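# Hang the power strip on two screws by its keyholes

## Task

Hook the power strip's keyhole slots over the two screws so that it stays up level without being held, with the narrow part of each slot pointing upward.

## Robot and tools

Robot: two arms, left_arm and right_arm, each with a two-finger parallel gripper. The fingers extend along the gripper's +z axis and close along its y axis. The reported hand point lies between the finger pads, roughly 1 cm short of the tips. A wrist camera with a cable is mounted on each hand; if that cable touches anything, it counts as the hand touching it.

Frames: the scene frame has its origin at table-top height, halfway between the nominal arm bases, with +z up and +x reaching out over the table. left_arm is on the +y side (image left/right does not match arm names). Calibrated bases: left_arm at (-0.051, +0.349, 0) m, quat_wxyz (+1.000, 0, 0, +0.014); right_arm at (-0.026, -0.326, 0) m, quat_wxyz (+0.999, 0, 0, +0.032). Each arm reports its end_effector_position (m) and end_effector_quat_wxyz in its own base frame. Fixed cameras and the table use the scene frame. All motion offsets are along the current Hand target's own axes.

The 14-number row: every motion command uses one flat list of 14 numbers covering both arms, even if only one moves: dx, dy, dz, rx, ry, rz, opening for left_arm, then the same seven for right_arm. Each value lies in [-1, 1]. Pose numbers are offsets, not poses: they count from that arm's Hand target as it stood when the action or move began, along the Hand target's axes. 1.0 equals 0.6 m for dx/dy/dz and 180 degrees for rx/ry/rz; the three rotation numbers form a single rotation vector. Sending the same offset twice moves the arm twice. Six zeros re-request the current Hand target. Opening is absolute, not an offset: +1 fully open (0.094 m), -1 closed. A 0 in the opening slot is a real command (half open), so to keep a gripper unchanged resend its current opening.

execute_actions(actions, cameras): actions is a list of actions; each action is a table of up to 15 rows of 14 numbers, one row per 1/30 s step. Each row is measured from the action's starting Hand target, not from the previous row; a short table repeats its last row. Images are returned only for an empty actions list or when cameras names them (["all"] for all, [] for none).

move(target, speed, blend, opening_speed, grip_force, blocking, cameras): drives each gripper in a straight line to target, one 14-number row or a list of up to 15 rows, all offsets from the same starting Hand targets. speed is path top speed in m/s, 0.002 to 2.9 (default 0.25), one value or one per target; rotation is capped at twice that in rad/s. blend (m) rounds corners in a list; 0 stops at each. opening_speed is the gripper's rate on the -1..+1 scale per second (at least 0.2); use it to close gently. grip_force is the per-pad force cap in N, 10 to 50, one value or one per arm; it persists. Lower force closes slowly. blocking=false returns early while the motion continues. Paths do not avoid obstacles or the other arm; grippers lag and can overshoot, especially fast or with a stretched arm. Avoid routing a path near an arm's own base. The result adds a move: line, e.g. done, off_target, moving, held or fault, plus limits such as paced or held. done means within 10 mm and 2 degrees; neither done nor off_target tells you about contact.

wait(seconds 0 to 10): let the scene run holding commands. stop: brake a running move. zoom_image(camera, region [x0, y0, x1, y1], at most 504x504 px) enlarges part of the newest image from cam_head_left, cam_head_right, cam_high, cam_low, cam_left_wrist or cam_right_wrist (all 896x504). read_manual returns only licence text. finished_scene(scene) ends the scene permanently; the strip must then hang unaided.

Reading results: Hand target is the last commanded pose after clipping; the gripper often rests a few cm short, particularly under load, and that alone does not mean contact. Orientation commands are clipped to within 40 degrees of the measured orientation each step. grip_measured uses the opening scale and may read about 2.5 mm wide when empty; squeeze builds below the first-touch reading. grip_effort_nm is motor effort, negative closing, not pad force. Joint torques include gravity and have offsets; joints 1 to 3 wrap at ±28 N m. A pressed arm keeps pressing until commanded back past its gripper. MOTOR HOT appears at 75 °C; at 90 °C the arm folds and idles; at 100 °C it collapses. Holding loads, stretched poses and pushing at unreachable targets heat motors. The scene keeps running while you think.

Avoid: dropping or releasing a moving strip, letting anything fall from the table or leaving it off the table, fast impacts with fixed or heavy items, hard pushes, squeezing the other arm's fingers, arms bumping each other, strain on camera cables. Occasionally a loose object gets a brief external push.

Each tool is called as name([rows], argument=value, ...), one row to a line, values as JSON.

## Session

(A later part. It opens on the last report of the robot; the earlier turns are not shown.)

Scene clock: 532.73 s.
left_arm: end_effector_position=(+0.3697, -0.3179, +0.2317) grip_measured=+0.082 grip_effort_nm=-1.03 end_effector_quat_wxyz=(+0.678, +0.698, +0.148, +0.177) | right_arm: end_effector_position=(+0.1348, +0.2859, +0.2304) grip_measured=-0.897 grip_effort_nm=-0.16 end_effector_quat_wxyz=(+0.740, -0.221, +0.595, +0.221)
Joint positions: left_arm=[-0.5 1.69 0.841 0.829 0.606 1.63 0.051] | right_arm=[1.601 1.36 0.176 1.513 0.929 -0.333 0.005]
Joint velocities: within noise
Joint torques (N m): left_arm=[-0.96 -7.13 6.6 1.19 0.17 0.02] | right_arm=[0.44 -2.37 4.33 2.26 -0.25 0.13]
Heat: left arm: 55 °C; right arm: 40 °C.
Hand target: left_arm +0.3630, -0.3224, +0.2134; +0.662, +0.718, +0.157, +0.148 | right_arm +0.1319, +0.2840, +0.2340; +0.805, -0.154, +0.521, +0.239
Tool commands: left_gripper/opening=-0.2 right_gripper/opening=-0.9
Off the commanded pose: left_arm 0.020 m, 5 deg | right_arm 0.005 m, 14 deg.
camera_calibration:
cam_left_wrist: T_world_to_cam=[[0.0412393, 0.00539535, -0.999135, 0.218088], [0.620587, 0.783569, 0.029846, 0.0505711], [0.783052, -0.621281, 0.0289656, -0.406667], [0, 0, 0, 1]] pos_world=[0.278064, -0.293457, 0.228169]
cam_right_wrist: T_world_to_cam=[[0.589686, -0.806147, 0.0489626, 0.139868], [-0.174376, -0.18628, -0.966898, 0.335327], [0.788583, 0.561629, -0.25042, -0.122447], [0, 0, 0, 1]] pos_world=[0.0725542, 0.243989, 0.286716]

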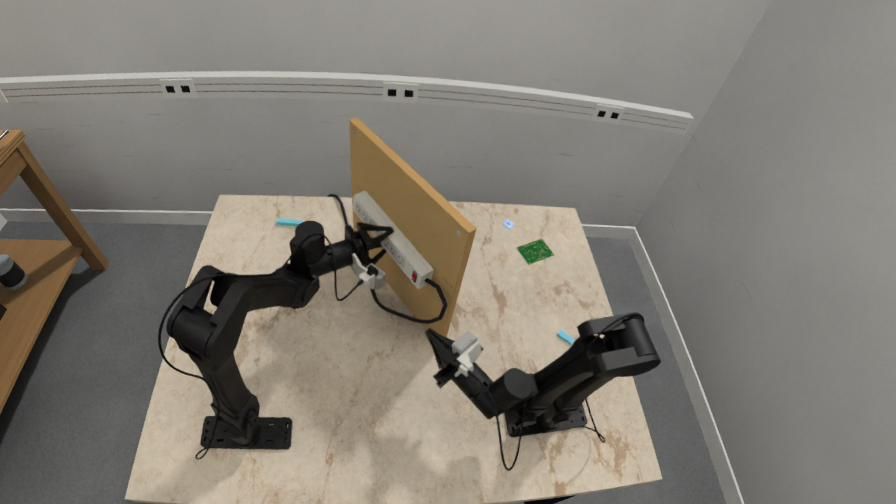

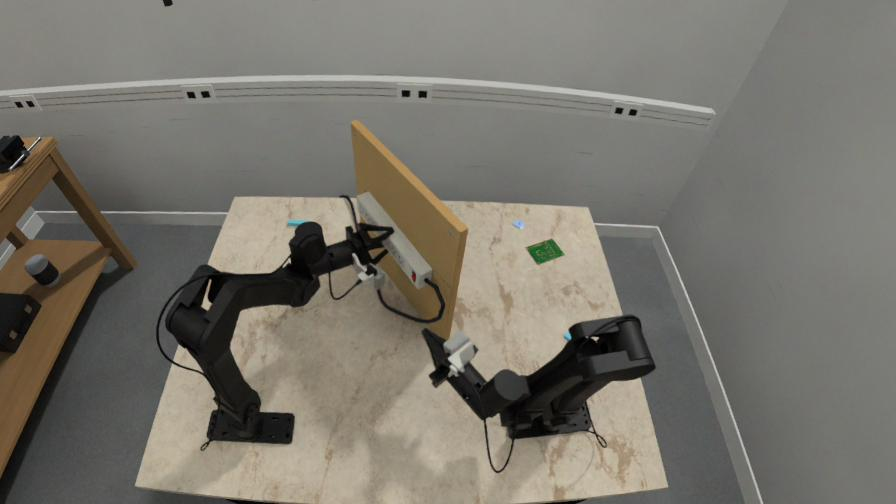

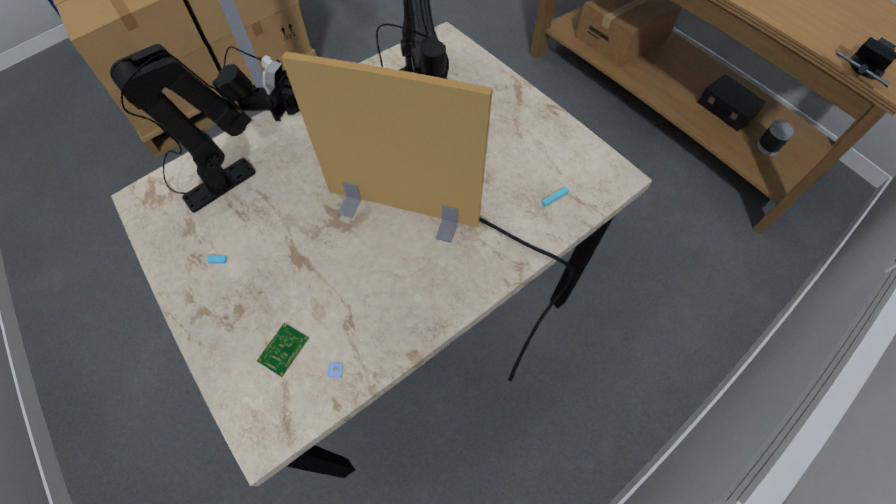

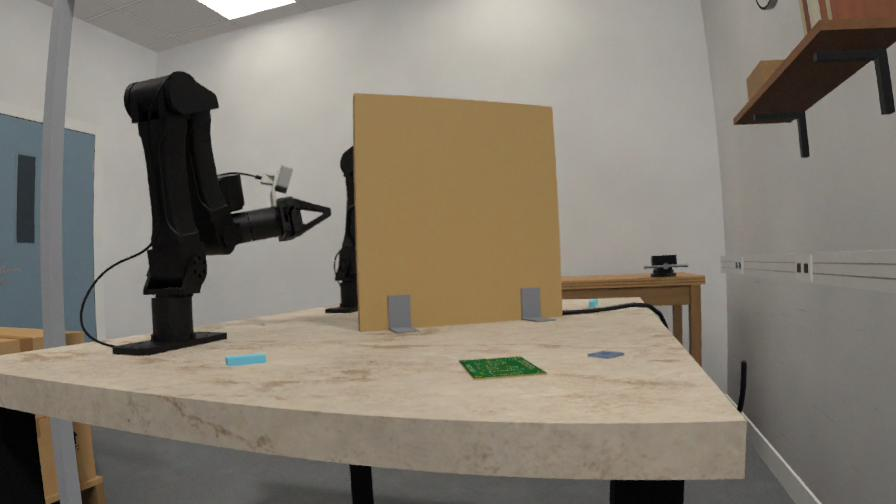

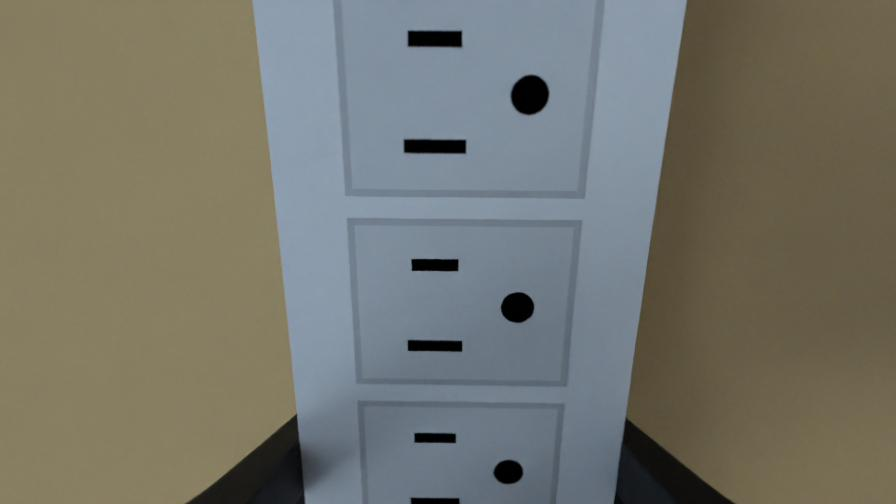

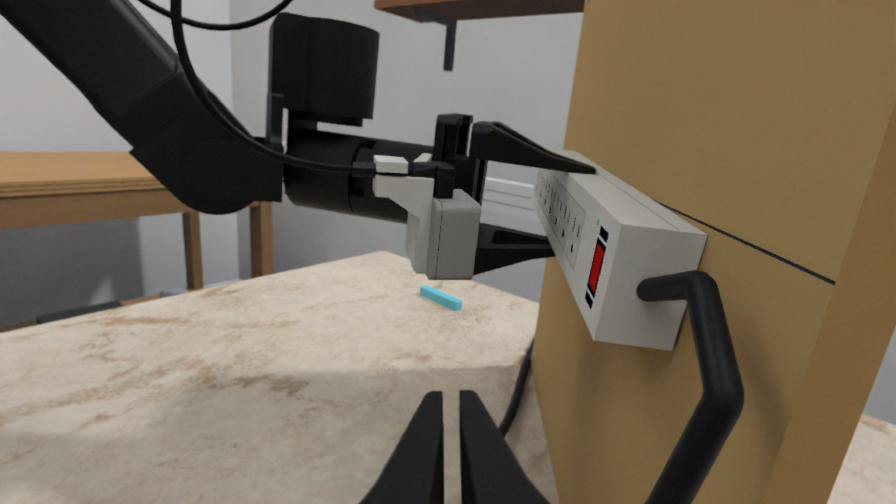

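move(target=[0,0,-0.02,0,0,0,-0.2,0,0,0,0,0,0,-0.9], speed=0.06, cameras=["cam_right_wrist","cam_head_right"])

zoom_image(camera="cam_head_right", region=[330, 170, 480, 300])

zoom_image(camera="cam_right_wrist", region=[500, 120, 740, 380])

Scene clock: 539.33 s.
left_arm: end_effector_position=(+0.3709, -0.3147, +0.2317) grip_measured=+0.082 grip_effort_nm=-1.03 end_effector_quat_wxyz=(+0.677, +0.697, +0.152, +0.181) | right_arm: end_effector_position=(+0.1348, +0.2859, +0.2304) grip_measured=-0.897 grip_effort_nm=-0.16 end_effector_quat_wxyz=(+0.740, -0.221, +0.595, +0.221)
Joint positions: left_arm=[-0.495 1.684 0.834 0.828 0.598 1.63 0.051] | right_arm=[1.601 1.36 0.176 1.513 0.929 -0.333 0.005]
Joint torques (N m): left_arm=[0.58 -9.36 4.42 1.2 0.45 0.02] | right_arm=[0.43 -2.36 4.53 2.27 -0.26 0.13]
Heat: left arm: 54 °C; right arm: 40 °C.
Hand target: left_arm +0.3580, -0.3115, +0.2142; +0.662, +0.718, +0.157, +0.148 | right_arm +0.1319, +0.2840, +0.2340; +0.805, -0.154, +0.521, +0.239
Off the commanded pose: left_arm 0.022 m, 5 deg | right_arm 0.005 m, 14 deg.
joint sent to its limit (right arm) — joint 4 (wrist pitch), upper limit. The joint targets are off in orientation, not in position.
move: off_target (left_arm, right_arm)
camera_calibration:
cam_right_wrist: T_world_to_cam=[[0.589686, -0.806147, 0.0489626, 0.139868], [-0.174376, -0.18628, -0.966898, 0.335327], [0.788583, 0.561629, -0.25042, -0.122447], [0, 0, 0, 1]] pos_world=[0.0725542, 0.243989, 0.286716]
Images, in order (width x height): cam_head_right 896x504, cam_right_wrist 896x504.

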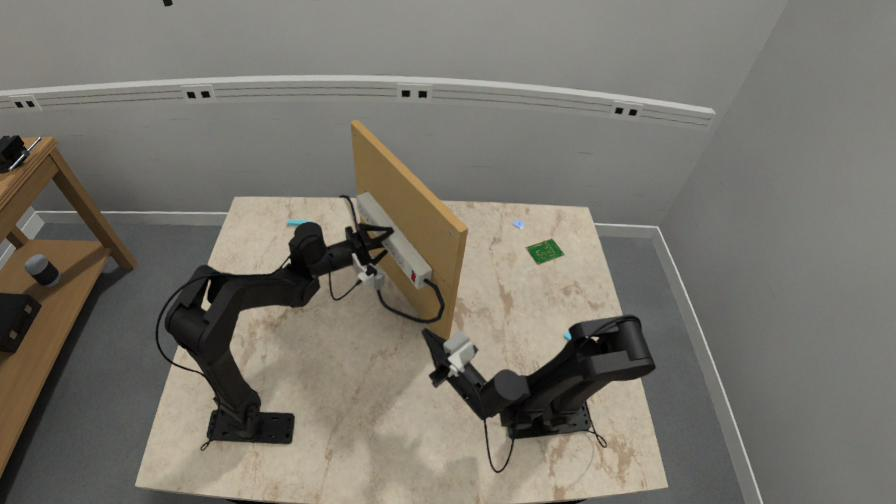

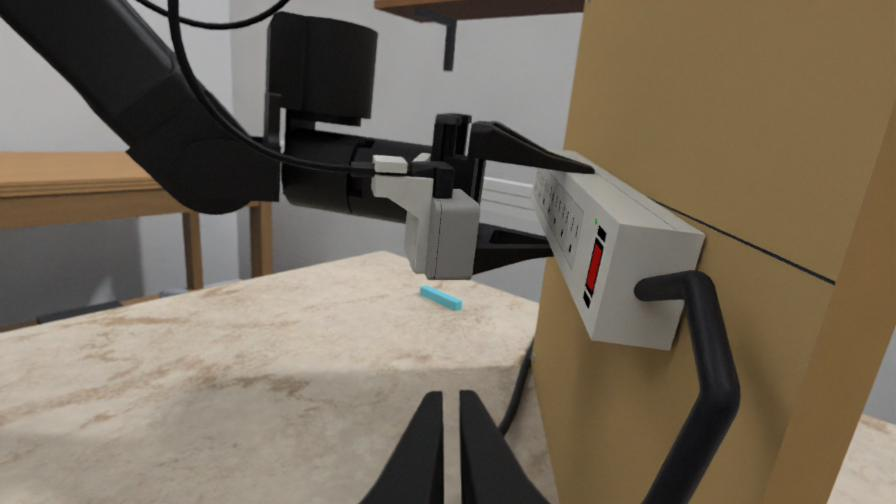

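Scaled by 3.360 from the camera's 896x504 image, which has a finer 1280x720 frame.

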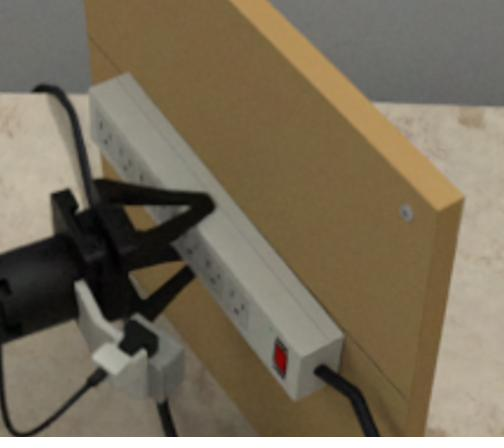

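Scaled by 1.938 from the camera's 896x504 image, which has a finer 1280x720 frame.

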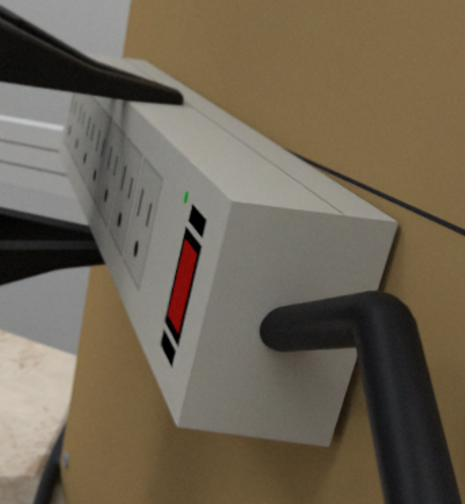

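move(target=[0,0,-0.015,0,0,0,-0.2,0,0,0,0,0,0,-0.9], speed=0.06, cameras=["cam_right_wrist"])

zoom_image(camera="cam_right_wrist", region=[500, 120, 740, 380])

Scene clock: 542.07 s.
left_arm: end_effector_position=(+0.3709, -0.3141, +0.2319) grip_measured=+0.082 grip_effort_nm=-1.03 end_effector_quat_wxyz=(+0.677, +0.697, +0.154, +0.183) | right_arm: end_effector_position=(+0.1348, +0.2859, +0.2304) grip_measured=-0.897 grip_effort_nm=-0.16 end_effector_quat_wxyz=(+0.740, -0.221, +0.595, +0.221)
Joint positions: left_arm=[-0.495 1.681 0.832 0.828 0.595 1.629 0.051] | right_arm=[1.601 1.36 0.176 1.513 0.929 -0.333 0.005]
Joint torques (N m): left_arm=[2.06 -11.18 2.71 1.22 0.63 0.02] | right_arm=[0.51 -2.47 4.45 2.27 -0.27 0.15]
Heat: left arm: 53 °C; right arm: 40 °C.
Hand target: left_arm +0.3542, -0.3035, +0.2151; +0.662, +0.718, +0.157, +0.148 | right_arm +0.1319, +0.2840, +0.2340; +0.805, -0.154, +0.521, +0.239
Off the commanded pose: left_arm 0.026 m, 5 deg | right_arm 0.005 m, 14 deg.
joint sent to its limit (right arm) — joint 4 (wrist pitch), upper limit. The joint targets are off in orientation, not in position.
move: off_target (left_arm, right_arm)
camera_calibration:
cam_right_wrist: T_world_to_cam=[[0.589686, -0.806147, 0.0489626, 0.139868], [-0.174376, -0.18628, -0.966898, 0.335327], [0.788583, 0.561629, -0.25042, -0.122447], [0, 0, 0, 1]] pos_world=[0.0725542, 0.243989, 0.286716]
Images, in order (width x height): cam_right_wrist 896x504.

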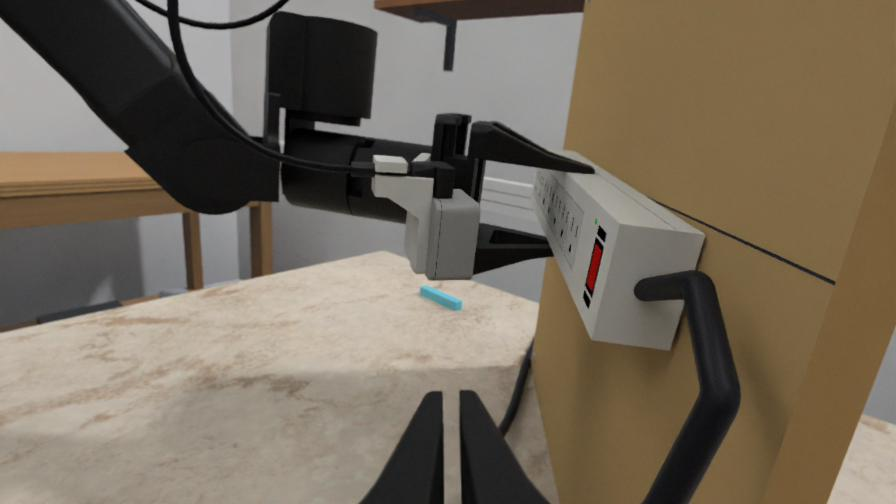

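Scaled by 1.938 from the camera's 896x504 image, which has a finer 1280x720 frame.

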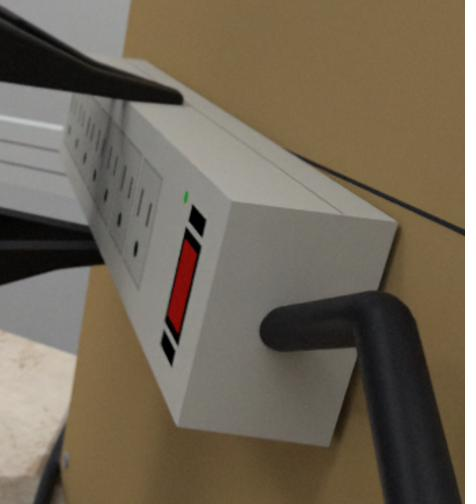

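move(target=[0,-0.008,0.03,0.005,0,-0.005,-0.2,0,0,0,0,0,0,-0.9], speed=0.06, cameras=["cam_right_wrist","cam_head_right"])

zoom_image(camera="cam_head_right", region=[330, 170, 480, 300])

zoom_image(camera="cam_right_wrist", region=[500, 120, 740, 380])

Scene clock: 546.83 s.
left_arm: end_effector_position=(+0.3710, -0.3146, +0.2317) grip_measured=+0.082 grip_effort_nm=-1.03 end_effector_quat_wxyz=(+0.676, +0.697, +0.155, +0.183) | right_arm: end_effector_position=(+0.1348, +0.2859, +0.2304) grip_measured=-0.897 grip_effort_nm=-0.16 end_effector_quat_wxyz=(+0.740, -0.221, +0.595, +0.221)
Joint positions: left_arm=[-0.498 1.681 0.832 0.828 0.589 1.628 0.051] | right_arm=[1.601 1.36 0.176 1.513 0.929 -0.333 0.005]
Joint torques (N m): left_arm=[-0.66 -6.99 6.41 1.07 0.37 -0.03] | right_arm=[0.59 -2.36 4.41 2.23 -0.25 0.14]
Heat: left arm: 53 °C; right arm: 40 °C.
Hand target: left_arm +0.3616, -0.3194, +0.2090; +0.657, +0.722, +0.163, +0.142 | right_arm +0.1319, +0.2840, +0.2340; +0.805, -0.154, +0.521, +0.239
Off the commanded pose: left_arm 0.025 m, 6 deg | right_arm 0.005 m, 14 deg.
joint sent to its limit (right arm) — joint 4 (wrist pitch), upper limit. The joint targets are off in orientation, not in position.
move: off_target (left_arm, right_arm)
camera_calibration:
cam_right_wrist: T_world_to_cam=[[0.589686, -0.806147, 0.0489626, 0.139868], [-0.174376, -0.18628, -0.966898, 0.335327], [0.788583, 0.561629, -0.25042, -0.122447], [0, 0, 0, 1]] pos_world=[0.0725542, 0.243989, 0.286716]
Images, in order (width x height): cam_head_right 896x504, cam_right_wrist 896x504.

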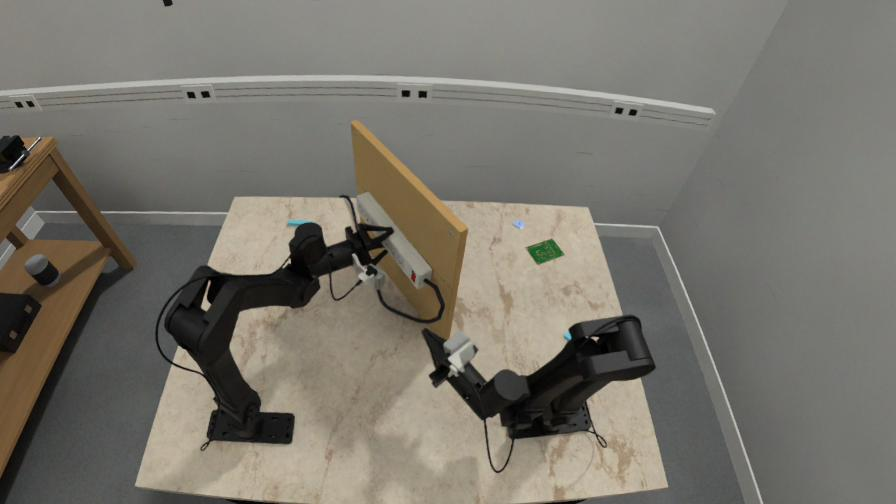

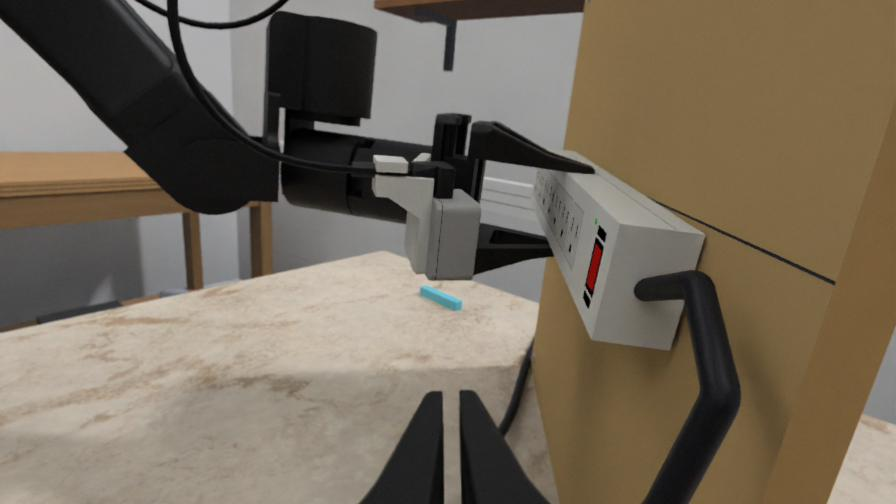

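Scaled by 3.360 from the camera's 896x504 image, which has a finer 1280x720 frame.

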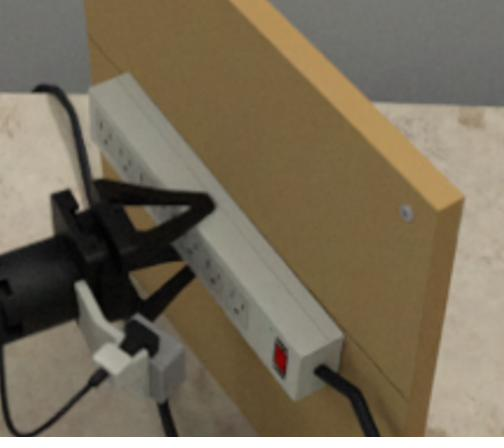

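Scaled by 1.938 from the camera's 896x504 image, which has a finer 1280x720 frame.

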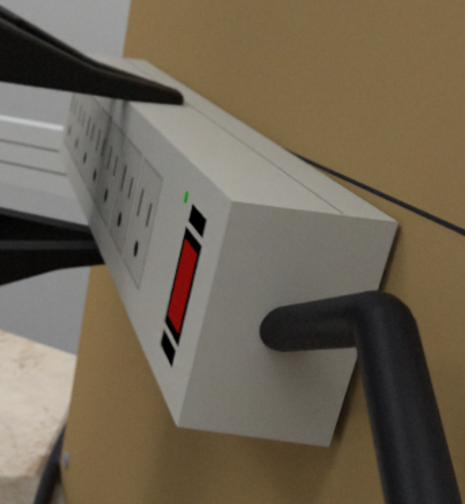

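move(target=[0,-0.006,0,0,0,-0.02,-0.2,0,0,0,0,0,0,-0.9], speed=0.06, cameras=["cam_right_wrist","cam_head_right"])

zoom_image(camera="cam_head_right", region=[330, 170, 480, 300])

zoom_image(camera="cam_right_wrist", region=[500, 120, 740, 380])

Scene clock: 554.17 s.
left_arm: end_effector_position=(+0.3703, -0.3149, +0.2286) grip_measured=+0.082 grip_effort_nm=-1.03 end_effector_quat_wxyz=(+0.677, +0.696, +0.174, +0.162) | right_arm: end_effector_position=(+0.1348, +0.2859, +0.2304) grip_measured=-0.897 grip_effort_nm=-0.16 end_effector_quat_wxyz=(+0.740, -0.221, +0.595, +0.221)
Joint positions: left_arm=[-0.498 1.681 0.832 0.813 0.592 1.582 0.051] | right_arm=[1.601 1.36 0.176 1.513 0.929 -0.333 0.005]
Joint torques (N m): left_arm=[-0.61 -6.39 5.86 1.33 0.34 -0.15] | right_arm=[0.43 -2.44 4.38 2.22 -0.23 0.15]
Heat: left arm: 51 °C; right arm: 41 °C.
Hand target: left_arm +0.3614, -0.3191, +0.2054; +0.662, +0.716, +0.186, +0.121 | right_arm +0.1319, +0.2840, +0.2340; +0.805, -0.154, +0.521, +0.239
Off the commanded pose: left_arm 0.025 m, 6 deg | right_arm 0.005 m, 14 deg.
joint sent to its limit (right arm) — joint 4 (wrist pitch), upper limit. The joint targets are off in orientation, not in position.
move: off_target (left_arm, right_arm)
camera_calibration:
cam_right_wrist: T_world_to_cam=[[0.589686, -0.806147, 0.0489626, 0.139868], [-0.174376, -0.18628, -0.966898, 0.335327], [0.788583, 0.561629, -0.25042, -0.122447], [0, 0, 0, 1]] pos_world=[0.0725542, 0.243989, 0.286716]
Images, in order (width x height): cam_head_right 896x504, cam_right_wrist 896x504.

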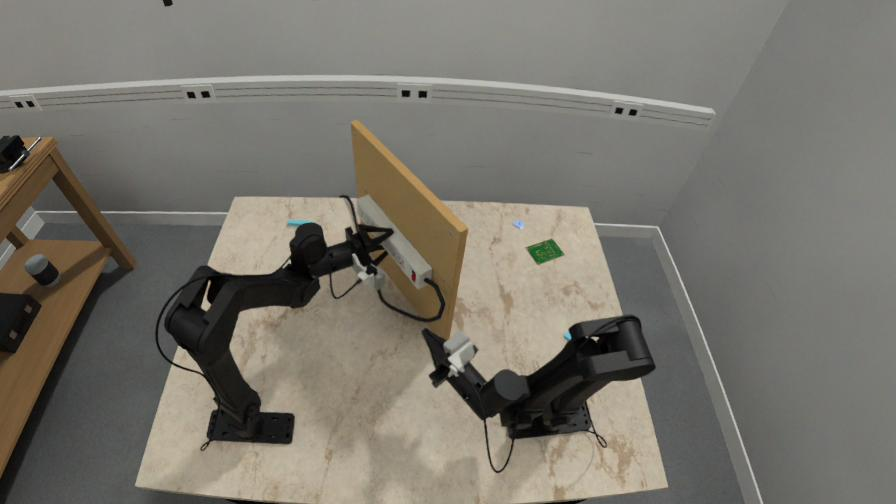

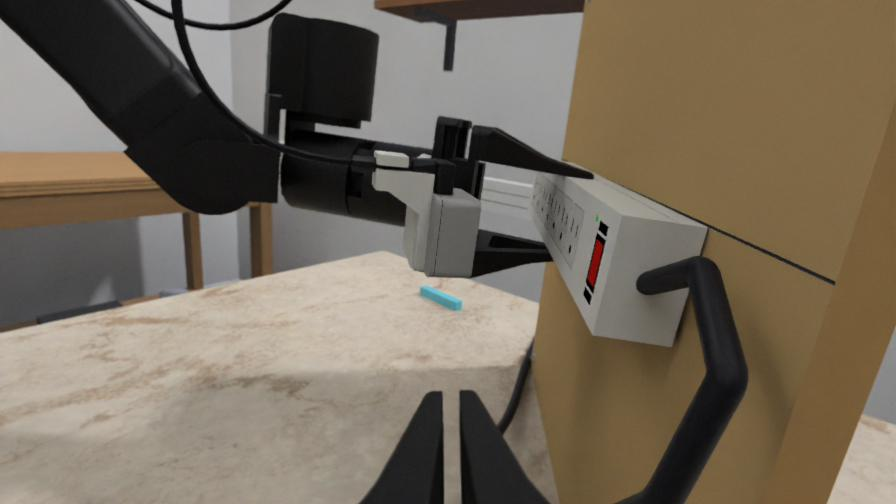

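Scaled by 3.360 from the camera's 896x504 image, which has a finer 1280x720 frame.

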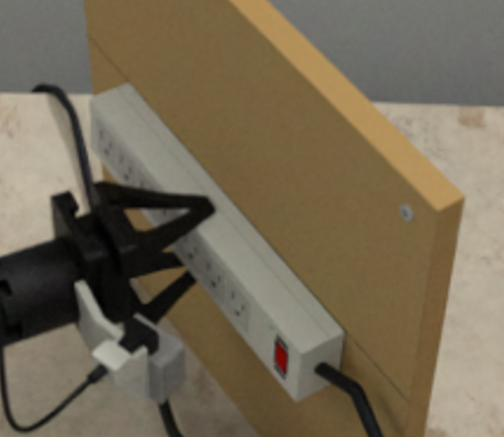

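Scaled by 1.938 from the camera's 896x504 image, which has a finer 1280x720 frame.

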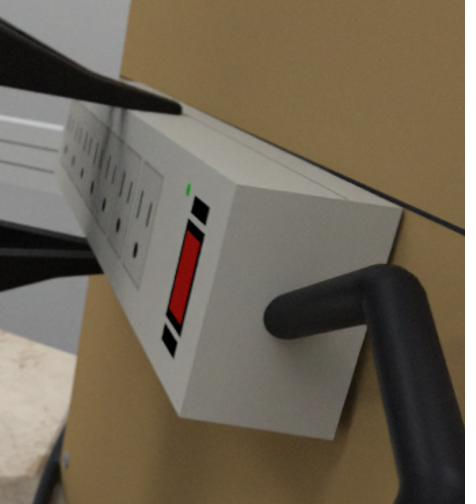

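move(target=[0,0.02,0,0,0,0,0.4,0,0,0,0,0,0,-0.9], speed=0.05, opening_speed=0.3, cameras=["cam_right_wrist","cam_head_right"])

zoom_image(camera="cam_head_right", region=[330, 170, 480, 300])

Scene clock: 558.90 s.
left_arm: end_effector_position=(+0.3675, -0.3167, +0.2206) grip_measured=+0.398 grip_effort_nm=0.09 end_effector_quat_wxyz=(+0.669, +0.707, +0.180, +0.142) | right_arm: end_effector_position=(+0.1348, +0.2859, +0.2304) grip_measured=-0.897 grip_effort_nm=-0.16 end_effector_quat_wxyz=(+0.740, -0.221, +0.595, +0.221)
Joint positions: left_arm=[-0.498 1.681 0.838 0.764 0.612 1.576 0.066] | right_arm=[1.601 1.36 0.176 1.513 0.929 -0.333 0.005]
Joint torques (N m): left_arm=[-0.58 -8.17 7.92 1.3 0.17 -0.1] | right_arm=[0.5 -2.52 4.49 2.24 -0.26 0.12]
Heat: left arm: 51 °C; right arm: 41 °C.
Hand target: left_arm +0.3627, -0.3197, +0.2173; +0.662, +0.716, +0.186, +0.121 | right_arm +0.1319, +0.2840, +0.2340; +0.805, -0.154, +0.521, +0.239
Off the commanded pose: left_arm 0.007 m, 3 deg | right_arm 0.005 m, 14 deg.
joint sent to its limit (right arm) — joint 4 (wrist pitch), upper limit. The joint targets are off in orientation, not in position.
move: off_target (left_arm, right_arm)
camera_calibration:
cam_right_wrist: T_world_to_cam=[[0.589686, -0.806147, 0.0489626, 0.139868], [-0.174376, -0.18628, -0.966898, 0.335327], [0.788583, 0.561629, -0.25042, -0.122447], [0, 0, 0, 1]] pos_world=[0.0725542, 0.243989, 0.286716]
Images, in order (width x height): cam_head_right 896x504, cam_right_wrist 896x504.

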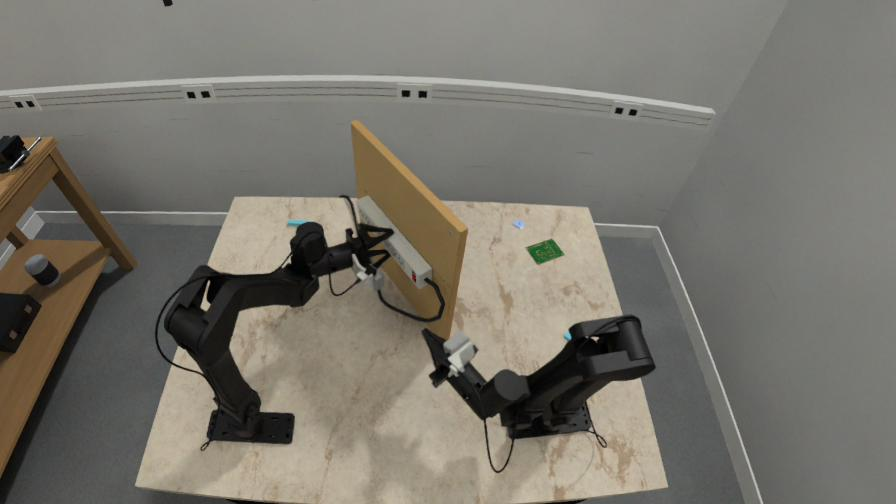

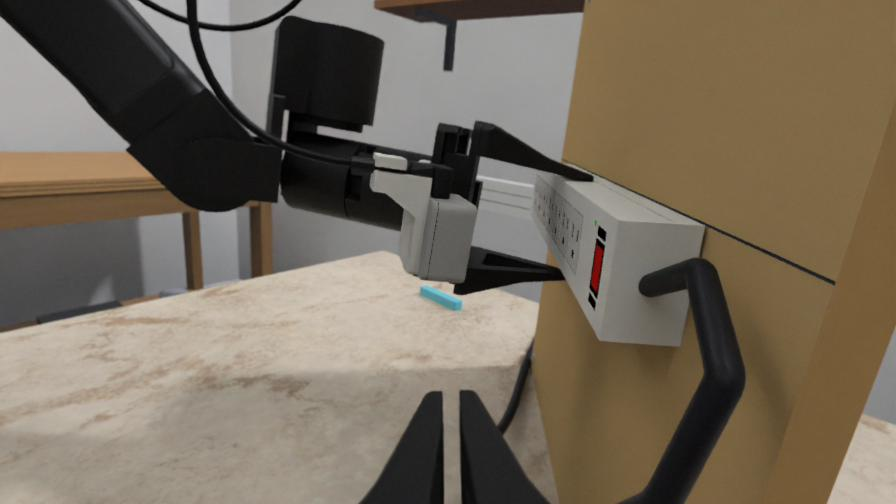

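Scaled by 3.360 from the camera's 896x504 image, which has a finer 1280x720 frame.

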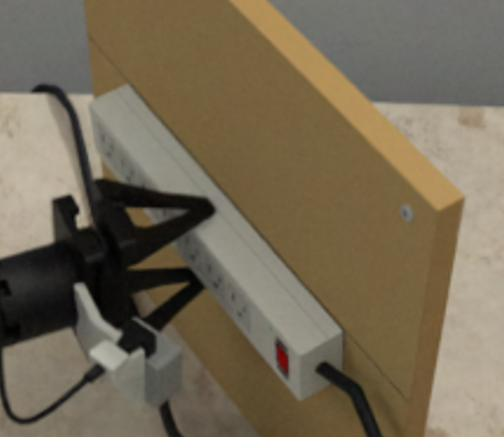

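move([
  [0,0,0,0,0,0,0.9,0,0,0,0,0,0,-0.9],
  [0,0,-0.2,0,0,0,0.9,0,0,0,0,0,0,-0.9],
], speed=0.07, cameras=["cam_right_wrist","cam_head_right"])

zoom_image(camera="cam_head_right", region=[330, 170, 480, 300])

Scene clock: 571.43 s.
left_arm: end_effector_position=(+0.3174, -0.2134, +0.2340) grip_measured=+0.898 grip_effort_nm=0.10 end_effector_quat_wxyz=(+0.665, +0.713, +0.179, +0.132) | right_arm: end_effector_position=(+0.1348, +0.2859, +0.2304) grip_measured=-0.897 grip_effort_nm=-0.16 end_effector_quat_wxyz=(+0.740, -0.221, +0.595, +0.221)
Joint positions: left_arm=[-0.213 1.311 0.593 0.587 0.913 1.624 0.089] | right_arm=[1.601 1.36 0.176 1.513 0.929 -0.333 0.005]
Joint torques (N m): left_arm=[0.47 -5.55 6.13 1.41 0.12 -0.01] | right_arm=[0.55 -2.26 4.51 2.23 -0.22 0.12]
Heat: left arm: 51 °C; right arm: 41 °C.
Hand target: left_arm +0.3125, -0.2114, +0.2286; +0.661, +0.716, +0.186, +0.121 | right_arm +0.1319, +0.2840, +0.2340; +0.805, -0.154, +0.521, +0.239
Off the commanded pose: left_arm 0.008 m, 2 deg | right_arm 0.005 m, 14 deg.
joint sent to its limit (right arm) — joint 4 (wrist pitch), upper limit. The joint targets are off in orientation, not in position.
move: off_target (right_arm)
camera_calibration:
cam_right_wrist: T_world_to_cam=[[0.589686, -0.806147, 0.0489626, 0.139868], [-0.174376, -0.18628, -0.966898, 0.335327], [0.788583, 0.561629, -0.25042, -0.122447], [0, 0, 0, 1]] pos_world=[0.0725542, 0.243989, 0.286716]
Images, in order (width x height): cam_head_right 896x504, cam_right_wrist 896x504.

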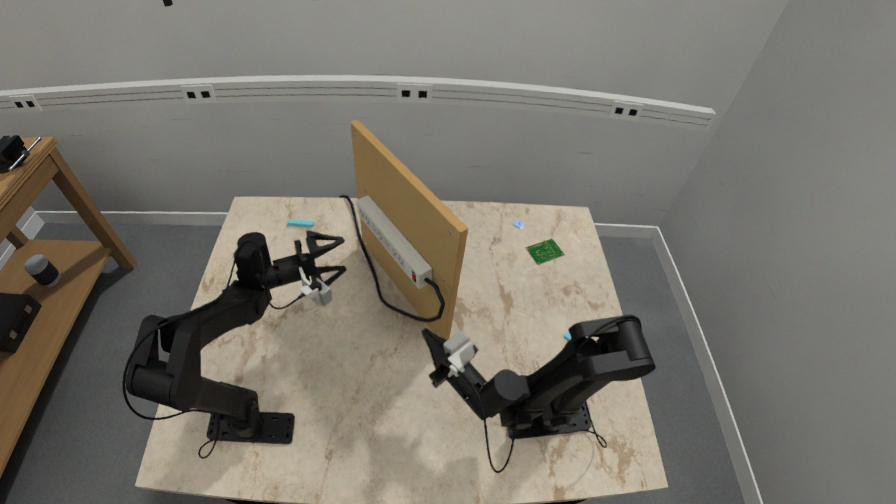

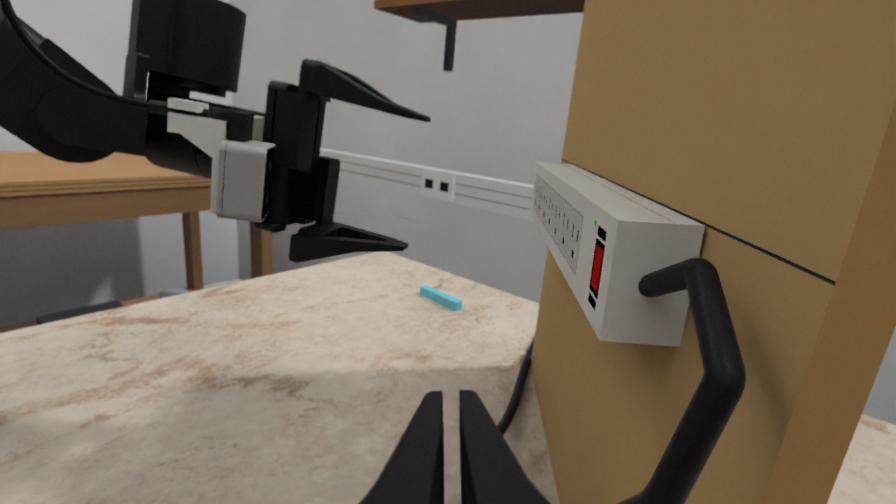

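Scaled by 3.360 from the camera's 896x504 image, which has a finer 1280x720 frame.

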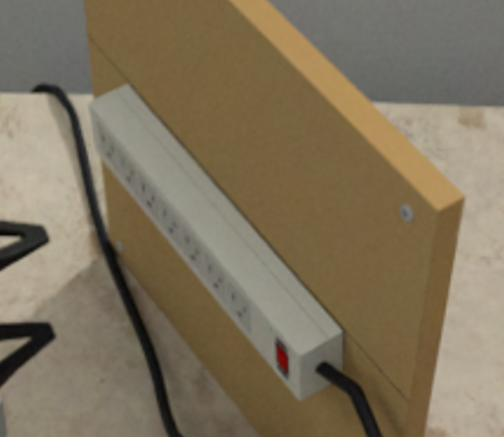

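Hangs level.

finished_scene(scene=1)

The scene is finished: the task was done.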